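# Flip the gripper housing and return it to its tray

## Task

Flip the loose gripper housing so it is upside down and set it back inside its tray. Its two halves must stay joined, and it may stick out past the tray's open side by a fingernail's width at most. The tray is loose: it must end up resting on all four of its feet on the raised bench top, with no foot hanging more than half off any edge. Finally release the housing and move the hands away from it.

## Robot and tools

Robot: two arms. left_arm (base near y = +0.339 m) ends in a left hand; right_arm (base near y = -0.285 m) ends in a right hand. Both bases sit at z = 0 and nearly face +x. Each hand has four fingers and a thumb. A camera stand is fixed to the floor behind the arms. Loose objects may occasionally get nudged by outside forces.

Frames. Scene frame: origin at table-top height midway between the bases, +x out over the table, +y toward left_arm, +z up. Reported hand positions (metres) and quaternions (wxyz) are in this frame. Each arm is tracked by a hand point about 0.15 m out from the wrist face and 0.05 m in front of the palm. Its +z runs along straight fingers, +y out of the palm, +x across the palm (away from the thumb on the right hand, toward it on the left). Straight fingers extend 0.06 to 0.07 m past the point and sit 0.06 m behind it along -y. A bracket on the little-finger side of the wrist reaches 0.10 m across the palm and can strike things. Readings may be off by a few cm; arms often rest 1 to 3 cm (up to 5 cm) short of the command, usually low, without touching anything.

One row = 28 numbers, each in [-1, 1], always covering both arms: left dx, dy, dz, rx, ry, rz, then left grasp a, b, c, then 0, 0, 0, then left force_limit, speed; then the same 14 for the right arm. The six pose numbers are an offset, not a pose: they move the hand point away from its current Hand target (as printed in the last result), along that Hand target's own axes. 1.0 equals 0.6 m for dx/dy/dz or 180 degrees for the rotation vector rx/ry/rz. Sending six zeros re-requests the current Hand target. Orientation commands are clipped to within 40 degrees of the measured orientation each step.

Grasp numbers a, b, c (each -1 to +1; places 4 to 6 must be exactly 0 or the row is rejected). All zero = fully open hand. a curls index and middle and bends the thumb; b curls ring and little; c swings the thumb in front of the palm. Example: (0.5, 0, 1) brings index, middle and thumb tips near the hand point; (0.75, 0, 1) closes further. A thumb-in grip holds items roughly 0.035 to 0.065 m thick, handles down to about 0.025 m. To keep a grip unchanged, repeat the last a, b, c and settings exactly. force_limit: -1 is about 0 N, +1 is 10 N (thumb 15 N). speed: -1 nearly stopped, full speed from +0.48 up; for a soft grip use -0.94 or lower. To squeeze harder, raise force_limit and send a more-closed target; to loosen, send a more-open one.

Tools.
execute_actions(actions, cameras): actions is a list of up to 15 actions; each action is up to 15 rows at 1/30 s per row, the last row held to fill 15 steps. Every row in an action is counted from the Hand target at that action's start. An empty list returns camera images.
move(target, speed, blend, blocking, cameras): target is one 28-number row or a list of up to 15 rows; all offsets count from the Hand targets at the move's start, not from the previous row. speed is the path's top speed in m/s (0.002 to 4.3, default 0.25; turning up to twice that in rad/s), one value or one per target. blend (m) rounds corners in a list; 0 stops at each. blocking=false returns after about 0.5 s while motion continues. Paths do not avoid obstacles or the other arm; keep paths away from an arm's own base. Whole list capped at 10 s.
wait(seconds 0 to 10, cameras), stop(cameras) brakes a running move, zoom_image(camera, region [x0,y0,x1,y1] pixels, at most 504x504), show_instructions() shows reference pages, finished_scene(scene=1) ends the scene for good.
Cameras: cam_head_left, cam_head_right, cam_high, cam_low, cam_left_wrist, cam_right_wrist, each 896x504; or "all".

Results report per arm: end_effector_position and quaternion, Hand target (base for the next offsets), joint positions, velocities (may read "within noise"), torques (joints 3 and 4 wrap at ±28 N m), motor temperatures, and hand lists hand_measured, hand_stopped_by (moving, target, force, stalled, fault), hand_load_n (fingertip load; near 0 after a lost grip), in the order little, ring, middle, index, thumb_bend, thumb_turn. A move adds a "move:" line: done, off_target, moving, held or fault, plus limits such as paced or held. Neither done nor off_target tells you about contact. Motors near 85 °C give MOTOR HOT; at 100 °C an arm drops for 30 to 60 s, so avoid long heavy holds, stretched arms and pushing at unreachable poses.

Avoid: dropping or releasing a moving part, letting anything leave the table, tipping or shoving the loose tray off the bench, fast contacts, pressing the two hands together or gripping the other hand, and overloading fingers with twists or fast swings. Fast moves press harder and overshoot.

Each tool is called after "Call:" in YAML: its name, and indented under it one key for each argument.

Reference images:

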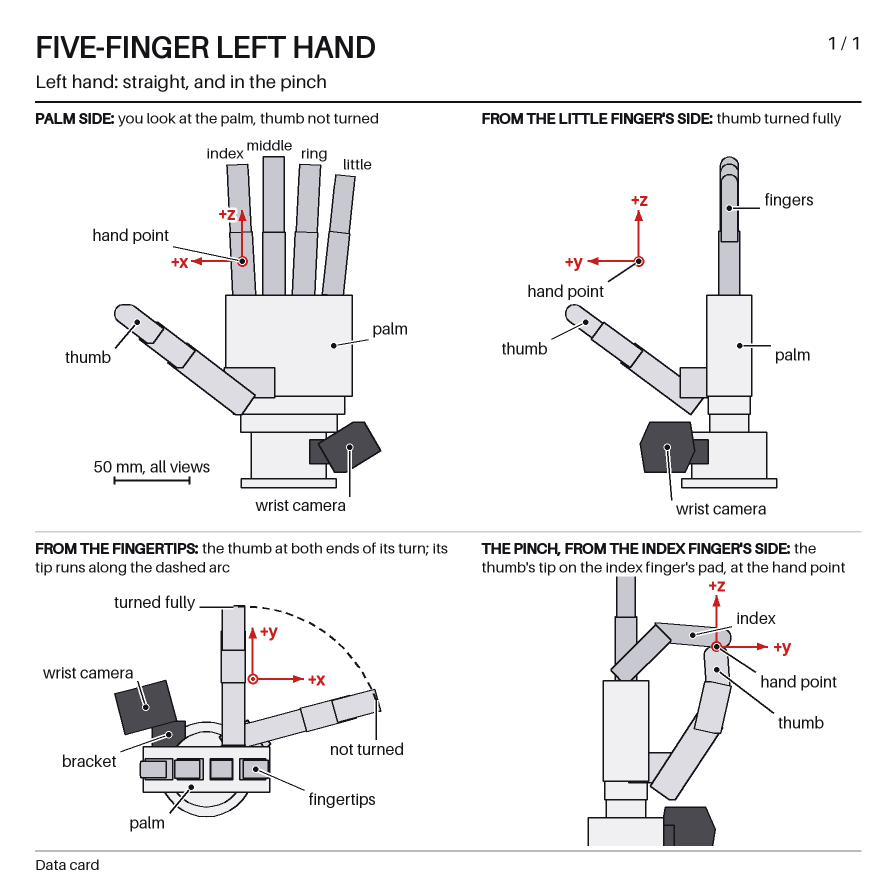

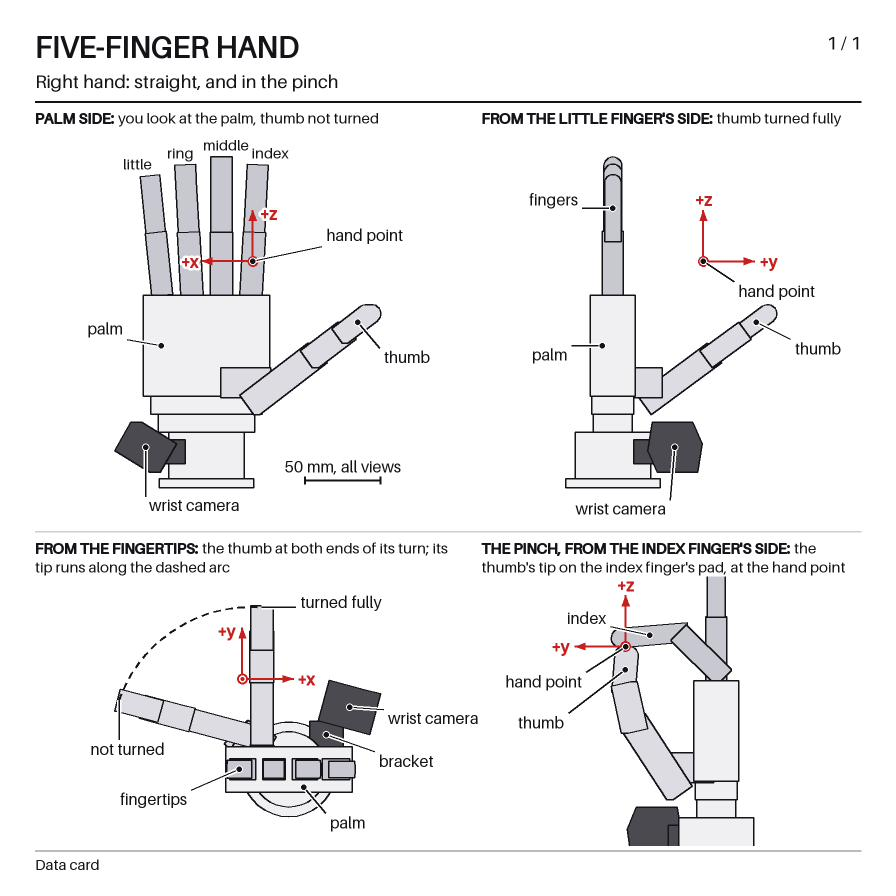

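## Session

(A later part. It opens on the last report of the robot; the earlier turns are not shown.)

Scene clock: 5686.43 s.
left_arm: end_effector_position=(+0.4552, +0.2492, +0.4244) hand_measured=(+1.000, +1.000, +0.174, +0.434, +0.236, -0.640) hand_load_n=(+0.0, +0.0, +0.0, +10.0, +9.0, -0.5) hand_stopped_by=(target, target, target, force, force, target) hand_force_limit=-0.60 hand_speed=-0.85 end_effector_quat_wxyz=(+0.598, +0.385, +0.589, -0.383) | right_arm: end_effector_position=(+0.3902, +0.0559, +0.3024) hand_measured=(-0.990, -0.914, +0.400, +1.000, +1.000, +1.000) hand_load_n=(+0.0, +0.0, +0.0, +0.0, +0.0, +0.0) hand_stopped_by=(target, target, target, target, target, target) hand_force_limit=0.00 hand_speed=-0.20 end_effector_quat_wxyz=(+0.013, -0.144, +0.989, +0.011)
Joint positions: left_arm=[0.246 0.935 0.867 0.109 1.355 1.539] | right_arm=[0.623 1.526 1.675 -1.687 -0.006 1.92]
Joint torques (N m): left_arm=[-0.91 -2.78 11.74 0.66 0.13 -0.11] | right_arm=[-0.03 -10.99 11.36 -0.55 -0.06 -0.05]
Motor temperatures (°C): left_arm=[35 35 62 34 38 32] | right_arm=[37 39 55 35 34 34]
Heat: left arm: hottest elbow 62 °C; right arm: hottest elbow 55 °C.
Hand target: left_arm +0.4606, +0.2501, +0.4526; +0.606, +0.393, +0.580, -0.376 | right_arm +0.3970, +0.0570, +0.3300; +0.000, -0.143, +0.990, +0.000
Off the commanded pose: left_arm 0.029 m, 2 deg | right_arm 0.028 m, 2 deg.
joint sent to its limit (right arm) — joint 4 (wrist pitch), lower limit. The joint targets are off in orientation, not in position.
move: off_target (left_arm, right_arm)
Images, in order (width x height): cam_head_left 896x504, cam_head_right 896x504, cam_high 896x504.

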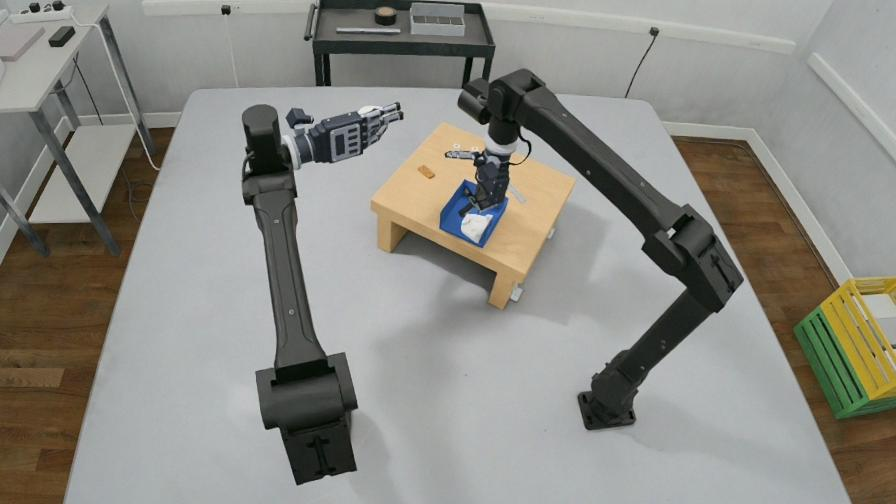

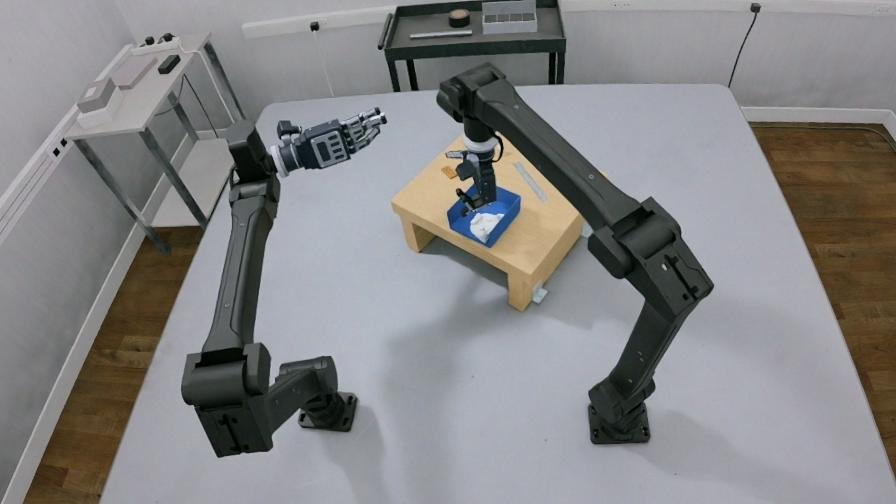

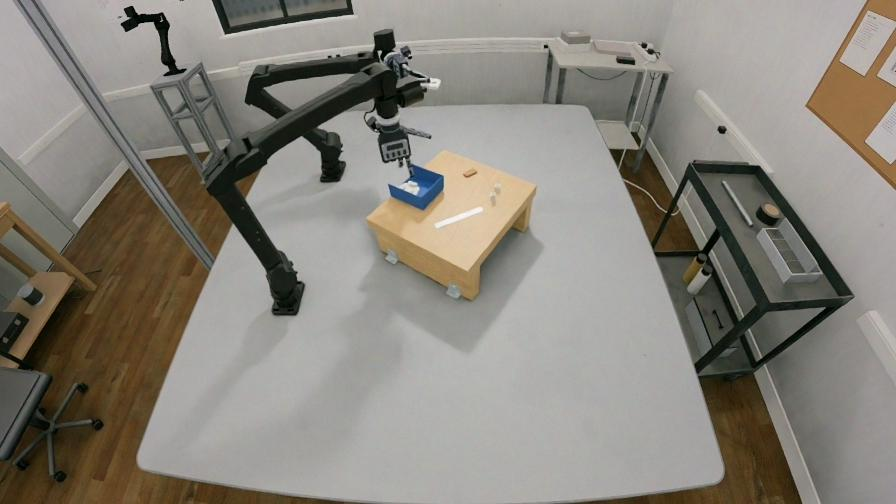

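Call:
move:
  target:
    - [0,0,0,0,0,0, 0.6,-1,0.82,0,0,0, -0.6,-0.85, 0.0132,0.0082,0.09,0,0,0, 0.1,1,-1,0,0,0, 0.0,-0.2]
    - [0,0,0,0,0,0, 0.6,-1,0.82,0,0,0, -0.6,-0.85, 0.0132,0.0082,0.126,0,0,0, 0.1,1,-1,0,0,0, 0.0,-0.2]
  speed: [0.06,0.03]
  cameras: ["cam_head_left","cam_head_right","cam_high"]

Call:
zoom_image:
  camera: "cam_head_left"
  region: [440, 190, 500, 250]

Call:
zoom_image:
  camera: "cam_head_right"
  region: [450, 190, 510, 250]

Call:
zoom_image:
  camera: "cam_high"
  region: [385, 150, 445, 210]

Scene clock: 5732.17 s.
left_arm: end_effector_position=(+0.4552, +0.2492, +0.4244) hand_measured=(+1.000, +1.000, +0.174, +0.434, +0.236, -0.640) hand_load_n=(+0.0, +0.0, +0.0, +10.0, +9.5, +0.0) hand_stopped_by=(target, target, target, force, force, target) hand_force_limit=-0.60 hand_speed=-0.85 end_effector_quat_wxyz=(+0.598, +0.385, +0.589, -0.383) | right_arm: end_effector_position=(+0.3870, +0.0548, +0.2595) hand_measured=(-0.990, -0.914, +0.400, +1.000, +1.000, +1.000) hand_load_n=(+0.0, +0.0, +0.0, +0.0, +0.0, +0.0) hand_stopped_by=(target, target, target, target, target, target) hand_force_limit=0.00 hand_speed=-0.20 end_effector_quat_wxyz=(+0.000, -0.145, +0.989, +0.001)
Joint positions: left_arm=[0.246 0.935 0.867 0.109 1.355 1.539] | right_arm=[0.628 1.531 1.573 -1.612 -0.001 1.922]
Joint torques (N m): left_arm=[-0.73 -2.73 11.73 0.61 0.13 -0.1] | right_arm=[1.26 -9.88 7.36 0.05 0.07 0.12]
Motor temperatures (°C): left_arm=[35 35 63 34 38 32] | right_arm=[37 39 54 35 34 34]
Heat: left arm: hottest elbow 63 °C; right arm: hottest elbow 54 °C.
Hand target: left_arm +0.4606, +0.2501, +0.4526; +0.606, +0.393, +0.580, -0.376 | right_arm +0.3880, +0.0593, +0.2544; +0.000, -0.143, +0.990, +0.000
Off the commanded pose: left_arm 0.029 m, 2 deg | right_arm 0.007 m, 0 deg.
move: off_target (left_arm)
Images, in order (width x height): cam_head_left 896x504, cam_head_right 896x504, cam_high 896x504.

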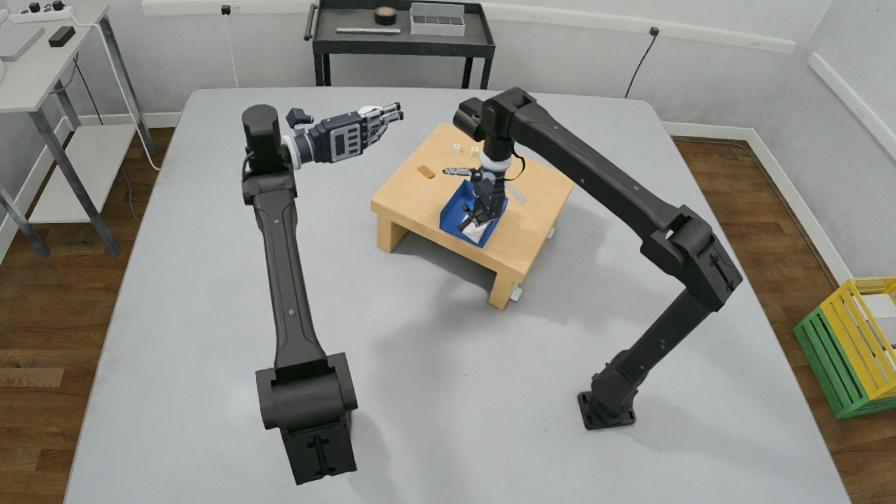

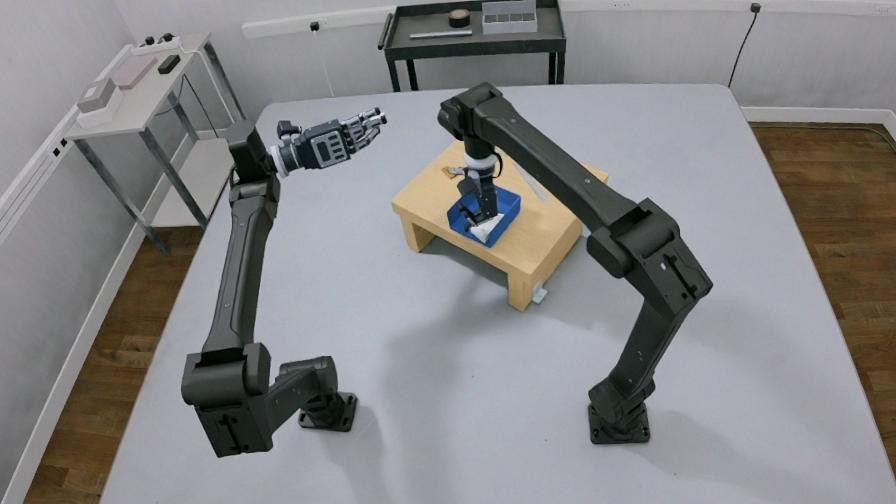

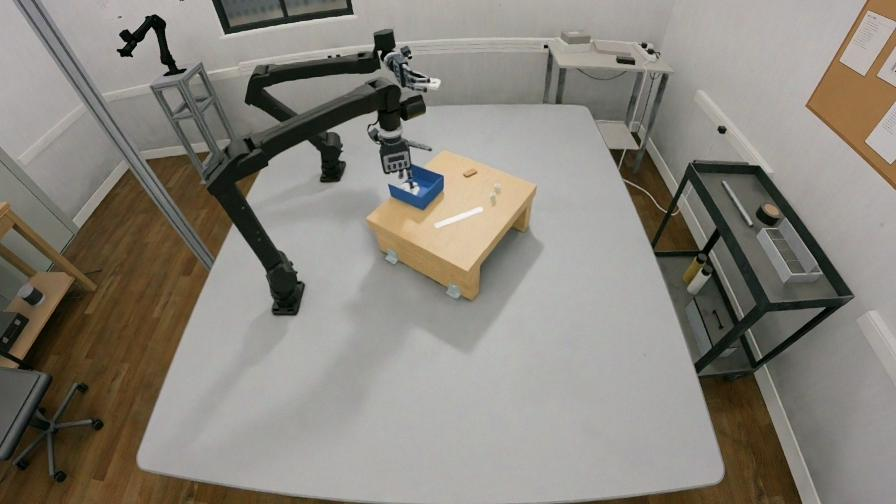

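Scaled by 8.400 from the camera's 896x504 image, which has a finer 1280x720 frame.

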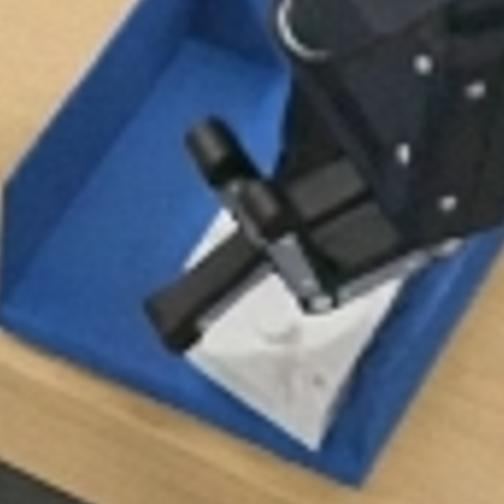

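Scaled by 8.400 from the camera's 896x504 image, which has a finer 1280x720 frame.

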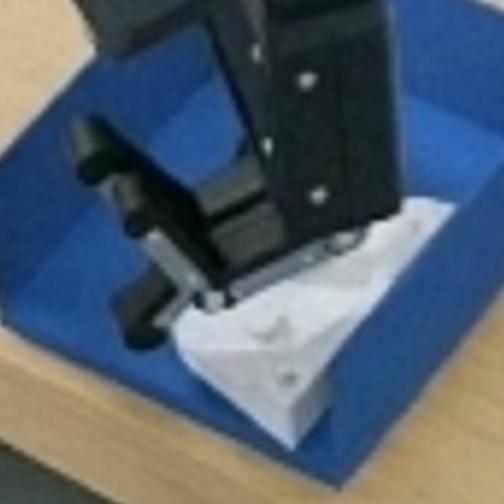

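Scaled by 8.400 from the camera's 896x504 image, which has a finer 1280x720 frame.

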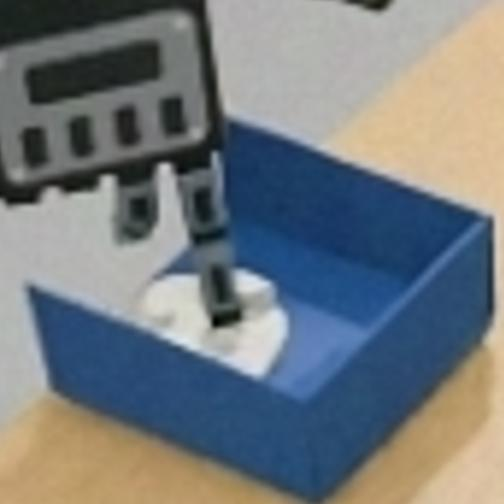

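Call:
move:
  target: [0,0,0,0,0,0, 0.6,-1,0.82,0,0,0, -0.6,-0.85, -0.0234,0.0174,-0.005,0,0,0, 0.1,1,-1,0,0,0, 0.0,-0.2]
  speed: 0.02
  cameras: ["cam_head_left","cam_head_right","cam_high"]

Call:
zoom_image:
  camera: "cam_head_left"
  region: [440, 190, 500, 250]

Call:
zoom_image:
  camera: "cam_head_right"
  region: [450, 190, 510, 250]

Scene clock: 5743.07 s.
left_arm: end_effector_position=(+0.4552, +0.2492, +0.4244) hand_measured=(+1.000, +1.000, +0.174, +0.434, +0.236, -0.640) hand_load_n=(+0.0, +0.0, +0.0, +10.0, +9.5, -0.5) hand_stopped_by=(target, target, target, force, force, target) hand_force_limit=-0.60 hand_speed=-0.85 end_effector_quat_wxyz=(+0.598, +0.385, +0.589, -0.383) | right_arm: end_effector_position=(+0.3911, +0.0621, +0.2562) hand_measured=(-0.990, -0.914, +0.400, +1.000, +1.000, +1.000) hand_load_n=(+0.0, -0.5, +0.0, +0.0, +0.0, +0.0) hand_stopped_by=(target, target, target, target, target, target) hand_force_limit=0.00 hand_speed=-0.20 end_effector_quat_wxyz=(-0.001, -0.144, +0.990, -0.001)
Joint positions: left_arm=[0.246 0.935 0.867 0.109 1.355 1.539] | right_arm=[0.636 1.554 1.591 -1.612 0.001 1.933]
Joint torques (N m): left_arm=[-0.85 -2.78 11.73 0.64 0.14 -0.11] | right_arm=[1.44 -8.41 10.54 -0.44 -0.03 0.1]
Motor temperatures (°C): left_arm=[35 35 63 34 38 32] | right_arm=[37 40 54 35 34 34]
Heat: left arm: hottest elbow 63 °C; right arm: hottest elbow 54 °C.
Hand target: left_arm +0.4606, +0.2501, +0.4526; +0.606, +0.393, +0.580, -0.376 | right_arm +0.3984, +0.0734, +0.2573; +0.000, -0.143, +0.990, +0.000
Off the commanded pose: left_arm 0.029 m, 2 deg | right_arm 0.013 m, 0 deg.
move: off_target (left_arm, right_arm)
Images, in order (width x height): cam_head_left 896x504, cam_head_right 896x504, cam_high 896x504.

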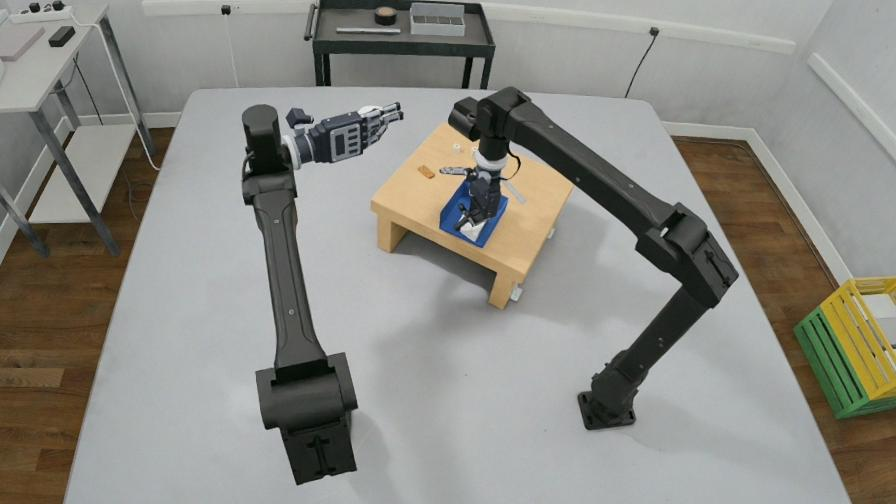

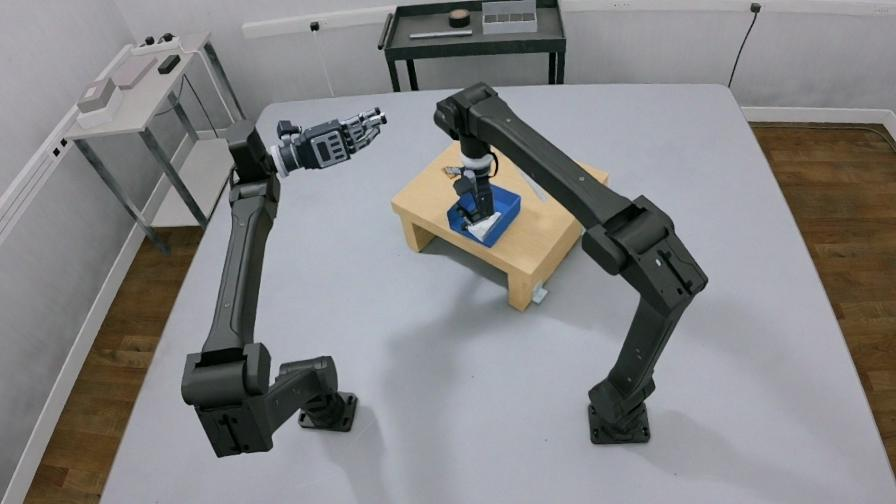

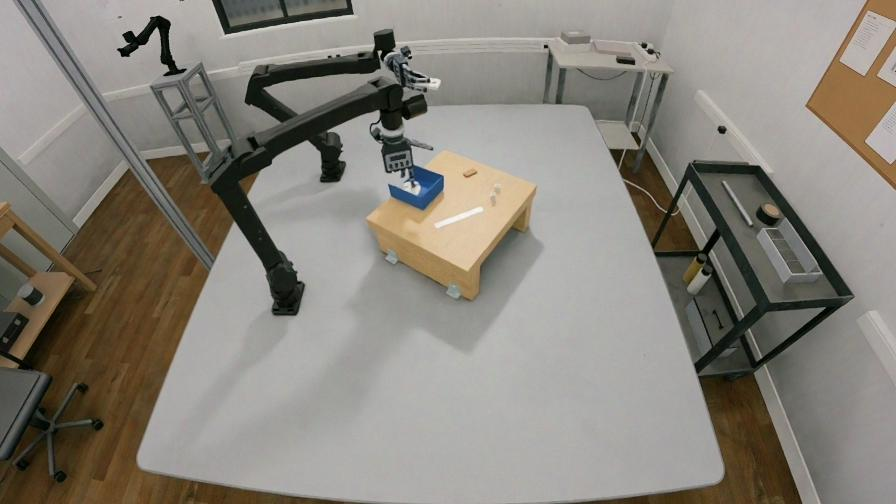

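Scaled by 8.400 from the camera's 896x504 image, which has a finer 1280x720 frame.

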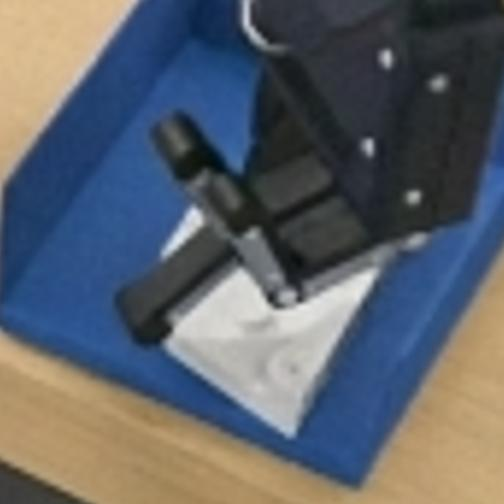

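Scaled by 8.400 from the camera's 896x504 image, which has a finer 1280x720 frame.

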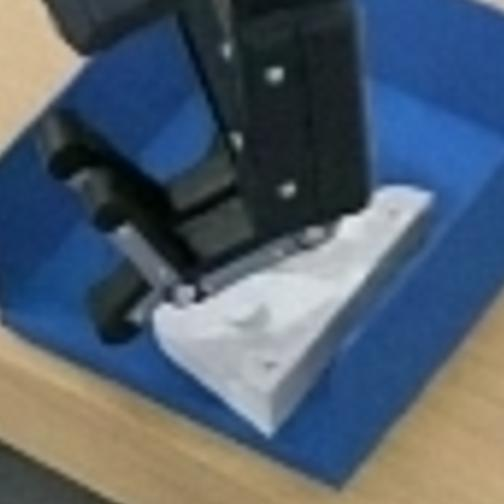

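Call:
move:
  target:
    - [0,0,0,0,0,0, 0.6,-1,0.82,0,0,0, -0.6,-0.85, 0.0112,-0.0082,-0.0333,0,0,0, 0.1,1,-1,0,0,0, 0.0,-0.2]
    - [0,0,0,0,0,0, 0.6,-1,0.82,0,0,0, -0.6,-0.85, 0.0112,-0.0082,-0.1167,0,0,0, 0.1,1,-1,0,0,0, 0.0,-0.2]
  speed: 0.06
  cameras: ["cam_head_left","cam_head_right","cam_high"]

Call:
zoom_image:
  camera: "cam_head_left"
  region: [430, 170, 520, 250]

Call:
zoom_image:
  camera: "cam_head_right"
  region: [435, 170, 525, 250]

Scene clock: 5761.57 s.
left_arm: end_effector_position=(+0.4552, +0.2492, +0.4244) hand_measured=(+1.000, +1.000, +0.174, +0.434, +0.236, -0.640) hand_load_n=(+0.0, +0.0, +0.0, +10.0, +9.5, -0.5) hand_stopped_by=(target, target, target, force, force, target) hand_force_limit=-0.60 hand_speed=-0.85 end_effector_quat_wxyz=(+0.598, +0.385, +0.589, -0.383) | right_arm: end_effector_position=(+0.3892, +0.0624, +0.2986) hand_measured=(-0.990, -0.914, +0.400, +1.000, +1.000, +1.000) hand_load_n=(+0.0, +0.5, +0.0, +0.0, +0.0, +0.0) hand_stopped_by=(target, target, target, target, target, target) hand_force_limit=0.00 hand_speed=-0.20 end_effector_quat_wxyz=(+0.010, -0.144, +0.989, +0.009)
Joint positions: left_arm=[0.246 0.935 0.867 0.109 1.355 1.539] | right_arm=[0.636 1.539 1.68 -1.687 -0.006 1.933]
Joint torques (N m): left_arm=[-0.73 -2.73 11.71 0.62 0.13 -0.11] | right_arm=[0.67 -10.99 11.33 -0.57 -0.06 0.04]
Motor temperatures (°C): left_arm=[35 35 63 34 38 32] | right_arm=[37 40 54 35 34 34]
Heat: left arm: hottest elbow 63 °C; right arm: hottest elbow 54 °C.
Hand target: left_arm +0.4606, +0.2501, +0.4526; +0.606, +0.393, +0.580, -0.376 | right_arm +0.3934, +0.0668, +0.3273; +0.000, -0.143, +0.990, +0.000
Off the commanded pose: left_arm 0.029 m, 2 deg | right_arm 0.029 m, 2 deg.
joint sent to its limit (right arm) — joint 4 (wrist pitch), lower limit. The joint targets are off in orientation, not in position.
move: off_target (left_arm, right_arm)
Images, in order (width x height): cam_head_left 896x504, cam_head_right 896x504, cam_high 896x504.

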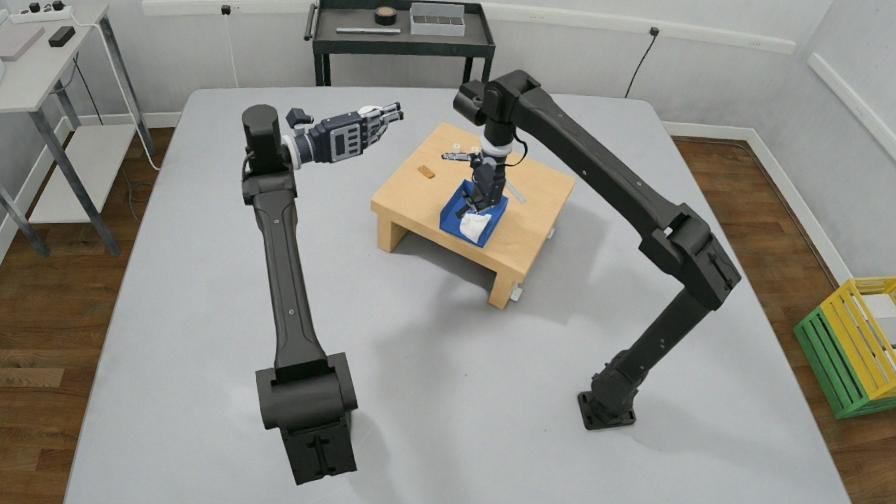

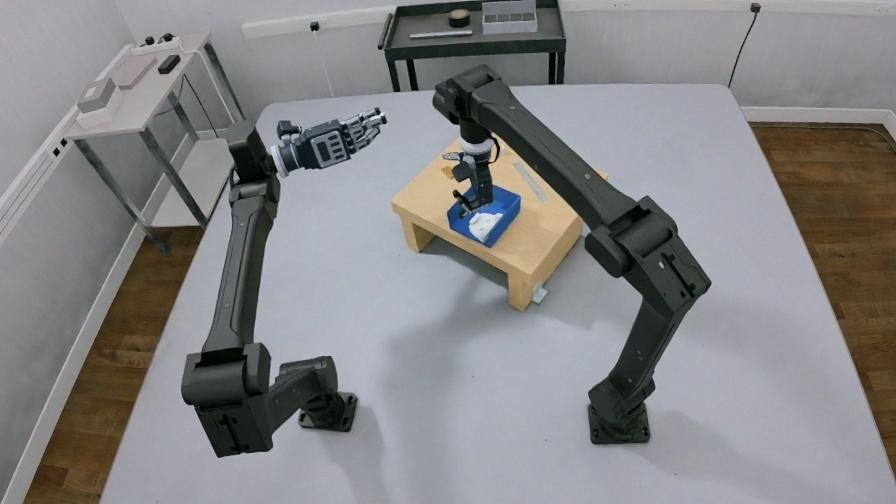

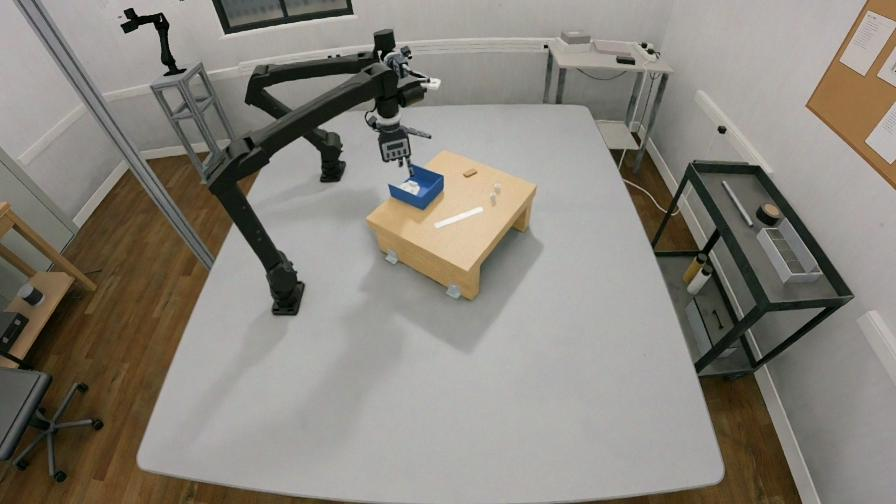

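Scaled by 5.600 from the camera's 896x504 image, which has a finer 1280x720 frame.

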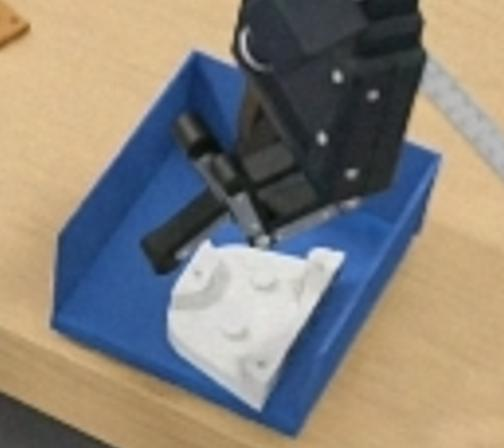

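Scaled by 5.600 from the camera's 896x504 image, which has a finer 1280x720 frame.

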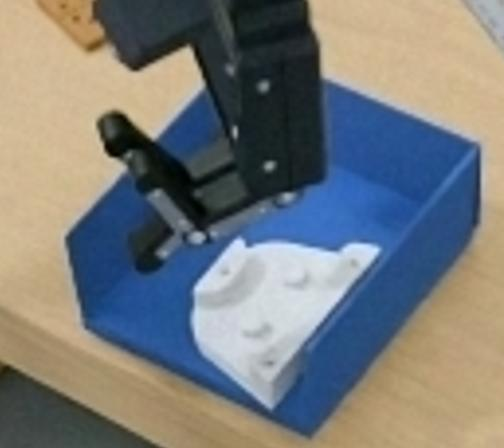

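Call:
move:
  target:
    - [0,0,0,0,0,0, 0.6,-1,0.82,0,0,0, -0.6,-0.85, 0.01,-0.0019,0.09,0,0,0, 0.1,1,-1,0,0,0, 0.0,-0.2]
    - [0,0,0,0,0,0, 0.6,-1,0.82,0,0,0, -0.6,-0.85, 0.01,-0.0019,0.1215,0,0,0, 0.1,1,-1,0,0,0, 0.0,-0.2]
  speed: [0.06,0.03]

Call:
move:
  target: [0,0,0,0,0,0, 0.6,-1,0.82,0,0,0, -0.6,-0.85, -0.0294,0.0225,-0.005,0,0,0, 0.1,1,-1,0,0,0, 0.0,-0.2]
  speed: 0.02
  cameras: ["cam_head_left","cam_head_right","cam_high"]

Call:
zoom_image:
  camera: "cam_head_left"
  region: [440, 190, 500, 250]

Call:
zoom_image:
  camera: "cam_head_right"
  region: [450, 190, 510, 250]

Scene clock: 5795.57 s.
left_arm: end_effector_position=(+0.4552, +0.2492, +0.4244) hand_measured=(+1.000, +1.000, +0.174, +0.434, +0.236, -0.640) hand_load_n=(+0.0, +0.0, +0.0, +10.0, +9.0, +0.0) hand_stopped_by=(target, target, target, force, force, target) hand_force_limit=-0.60 hand_speed=-0.85 end_effector_quat_wxyz=(+0.598, +0.385, +0.589, -0.383) | right_arm: end_effector_position=(+0.3870, +0.0597, +0.2595) hand_measured=(-0.990, -0.914, +0.400, +1.000, +1.000, +1.000) hand_load_n=(+0.0, +0.0, +0.0, +0.0, +0.0, +0.0) hand_stopped_by=(target, target, target, target, target, target) hand_force_limit=0.00 hand_speed=-0.20 end_effector_quat_wxyz=(+0.000, -0.144, +0.990, +0.001)
Joint positions: left_arm=[0.246 0.935 0.867 0.109 1.355 1.539] | right_arm=[0.636 1.539 1.582 -1.613 -0.001 1.933]
Joint torques (N m): left_arm=[-0.73 -2.78 11.74 0.61 0.14 -0.1] | right_arm=[1.2 -9.64 7.32 0.1 0.07 0.09]
Motor temperatures (°C): left_arm=[35 35 63 34 38 32] | right_arm=[37 40 54 35 34 34]
Heat: left arm: hottest elbow 63 °C; right arm: hottest elbow 54 °C.
Hand target: left_arm +0.4606, +0.2501, +0.4526; +0.606, +0.393, +0.580, -0.376 | right_arm +0.3879, +0.0641, +0.2545; +0.000, -0.143, +0.990, +0.000
Off the commanded pose: left_arm 0.029 m, 2 deg | right_arm 0.007 m, 0 deg.
move: off_target (left_arm)

Scene clock: 5796.97 s.
left_arm: end_effector_position=(+0.4552, +0.2492, +0.4244) hand_measured=(+1.000, +1.000, +0.174, +0.434, +0.236, -0.640) hand_load_n=(+0.0, +0.0, +0.0, +10.0, +9.0, +0.0) hand_stopped_by=(target, target, target, force, force, target) hand_force_limit=-0.60 hand_speed=-0.85 end_effector_quat_wxyz=(+0.598, +0.385, +0.589, -0.383) | right_arm: end_effector_position=(+0.3945, +0.0707, +0.2565) hand_measured=(-0.990, -0.914, +0.400, +1.000, +1.000, +1.000) hand_load_n=(+0.0, +0.0, +0.0, +0.0, +0.0, +0.0) hand_stopped_by=(target, target, target, target, target, target) hand_force_limit=0.00 hand_speed=-0.20 end_effector_quat_wxyz=(+0.000, -0.144, +0.990, -0.001)
Joint positions: left_arm=[0.246 0.935 0.867 0.109 1.355 1.539] | right_arm=[0.647 1.573 1.614 -1.613 0.002 1.944]
Joint torques (N m): left_arm=[-0.73 -2.78 11.74 0.65 0.13 -0.1] | right_arm=[1.44 -8.7 10.59 -0.53 -0.04 0.09]
Motor temperatures (°C): left_arm=[35 35 63 34 38 32] | right_arm=[37 40 54 35 34 34]
Heat: left arm: hottest elbow 63 °C; right arm: hottest elbow 54 °C.
Hand target: left_arm +0.4606, +0.2501, +0.4526; +0.606, +0.393, +0.580, -0.376 | right_arm +0.4012, +0.0819, +0.2576; +0.000, -0.143, +0.990, +0.000
Off the commanded pose: left_arm 0.029 m, 2 deg | right_arm 0.013 m, 0 deg.
move: off_target (left_arm, right_arm)
Images, in order (width x height): cam_head_left 896x504, cam_head_right 896x504, cam_high 896x504.

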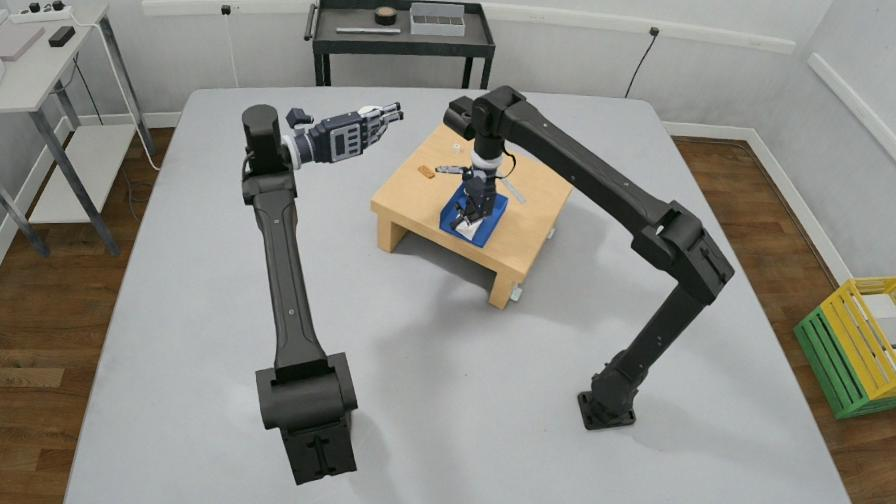

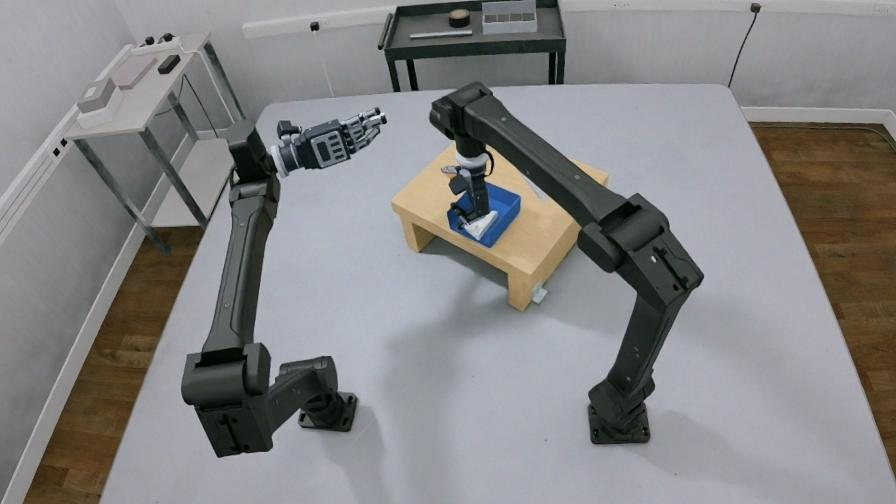

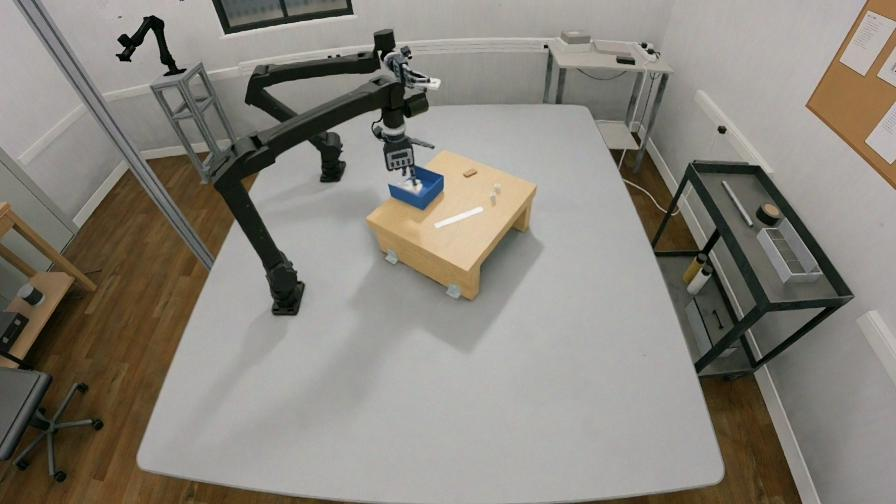

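Scaled by 8.400 from the camera's 896x504 image, which has a finer 1280x720 frame.

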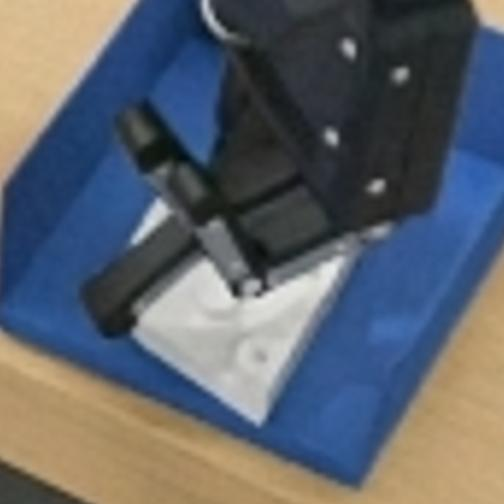

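Scaled by 8.400 from the camera's 896x504 image, which has a finer 1280x720 frame.

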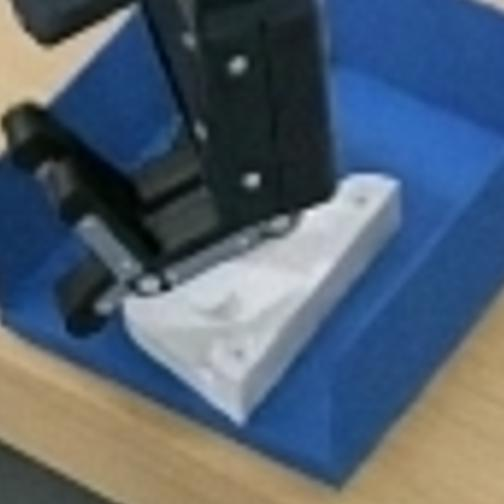

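Call:
move:
  target:
    - [0,0,0,0,0,0, 0.6,-1,0.82,0,0,0, -0.6,-0.85, 0.0067,-0.005,-0.0333,0,0,0, 0.1,1,-1,0,0,0, 0.0,-0.2]
    - [0,0,0,0,0,0, 0.6,-1,0.82,0,0,0, -0.6,-0.85, 0.0067,-0.005,-0.15,0,0,0, 0.1,1,-1,0,0,0, 0.0,-0.2]
  speed: 0.06
  cameras: ["cam_head_left","cam_head_right","cam_high"]

Call:
zoom_image:
  camera: "cam_head_left"
  region: [430, 170, 520, 250]

Call:
zoom_image:
  camera: "cam_head_right"
  region: [435, 170, 525, 250]

Scene clock: 5810.77 s.
left_arm: end_effector_position=(+0.4552, +0.2492, +0.4244) hand_measured=(+1.000, +1.000, +0.174, +0.434, +0.236, -0.640) hand_load_n=(+0.0, +0.0, +0.0, +10.0, +9.0, +0.0) hand_stopped_by=(target, target, target, force, force, target) hand_force_limit=-0.60 hand_speed=-0.85 end_effector_quat_wxyz=(+0.598, +0.385, +0.589, -0.383) | right_arm: end_effector_position=(+0.3950, +0.0739, +0.3189) hand_measured=(-0.990, -0.914, +0.400, +1.000, +1.000, +1.000) hand_load_n=(+0.0, +0.0, +0.0, -0.5, +0.0, +0.0) hand_stopped_by=(target, target, target, target, target, target) hand_force_limit=0.00 hand_speed=-0.20 end_effector_quat_wxyz=(+0.029, -0.144, +0.989, +0.022)
Joint positions: left_arm=[0.246 0.935 0.867 0.109 1.355 1.539] | right_arm=[0.647 1.544 1.733 -1.687 -0.009 1.944]
Joint torques (N m): left_arm=[-0.73 -2.78 11.74 0.62 0.14 -0.1] | right_arm=[0.79 -11.11 11.4 -0.49 -0.06 0.07]
Motor temperatures (°C): left_arm=[35 35 63 34 38 32] | right_arm=[37 40 55 35 34 34]
Heat: left arm: hottest elbow 63 °C; right arm: hottest elbow 55 °C.
Hand target: left_arm +0.4606, +0.2501, +0.4526; +0.606, +0.393, +0.580, -0.376 | right_arm +0.3981, +0.0778, +0.3475; +0.000, -0.143, +0.990, +0.000
Off the commanded pose: left_arm 0.029 m, 2 deg | right_arm 0.029 m, 4 deg.
joint sent to its limit (right arm) — joint 4 (wrist pitch), lower limit. The joint targets are off in orientation, not in position.
move: off_target (left_arm, right_arm)
Images, in order (width x height): cam_head_left 896x504, cam_head_right 896x504, cam_high 896x504.

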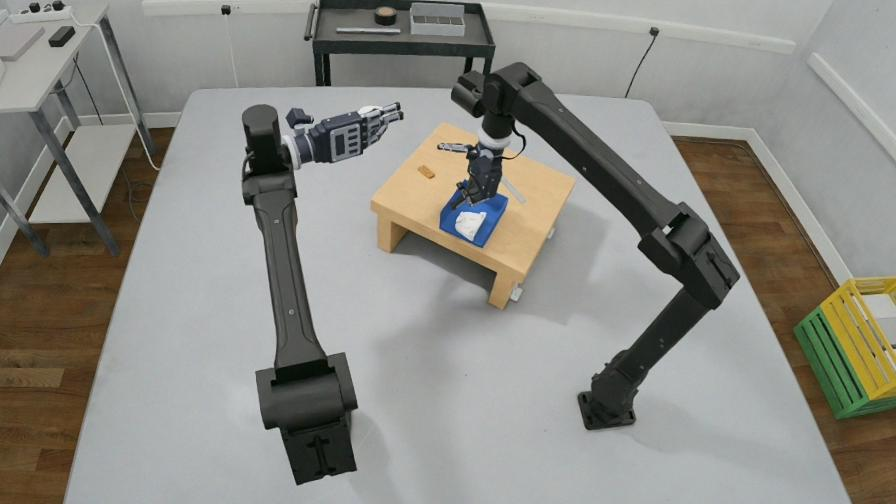

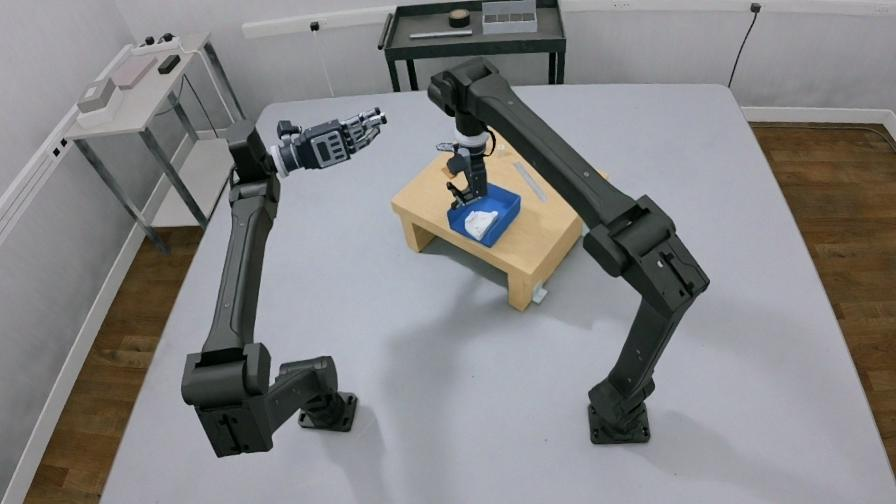

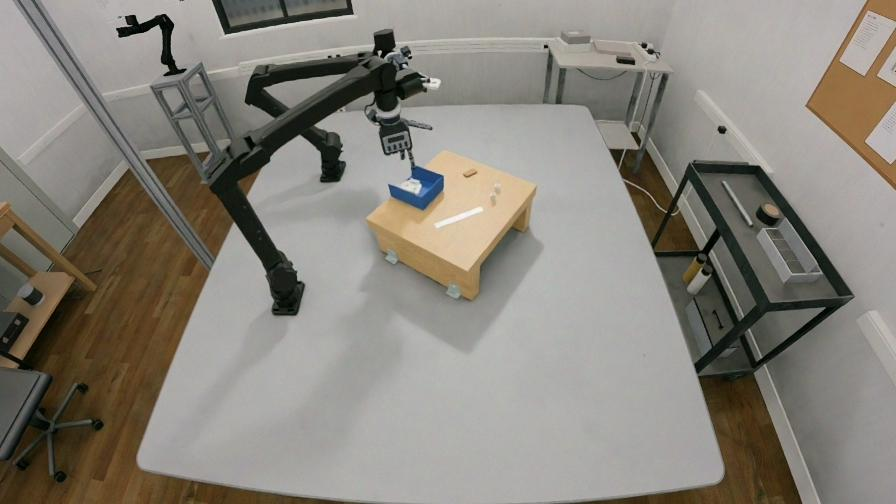

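Scaled by 5.600 from the camera's 896x504 image, which has a finer 1280x720 frame.

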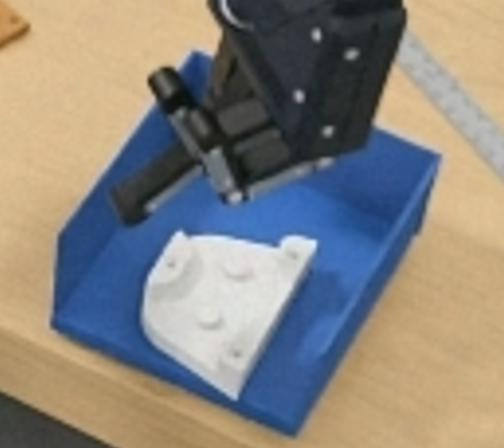

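Scaled by 5.600 from the camera's 896x504 image, which has a finer 1280x720 frame.

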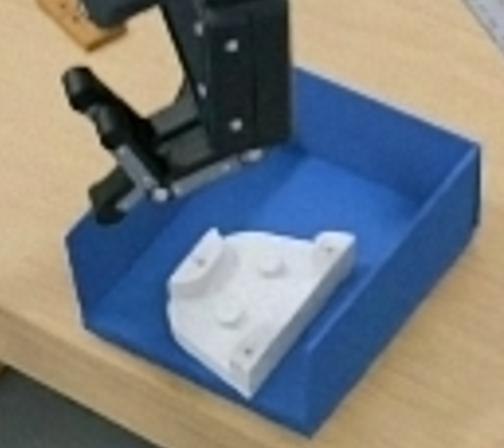

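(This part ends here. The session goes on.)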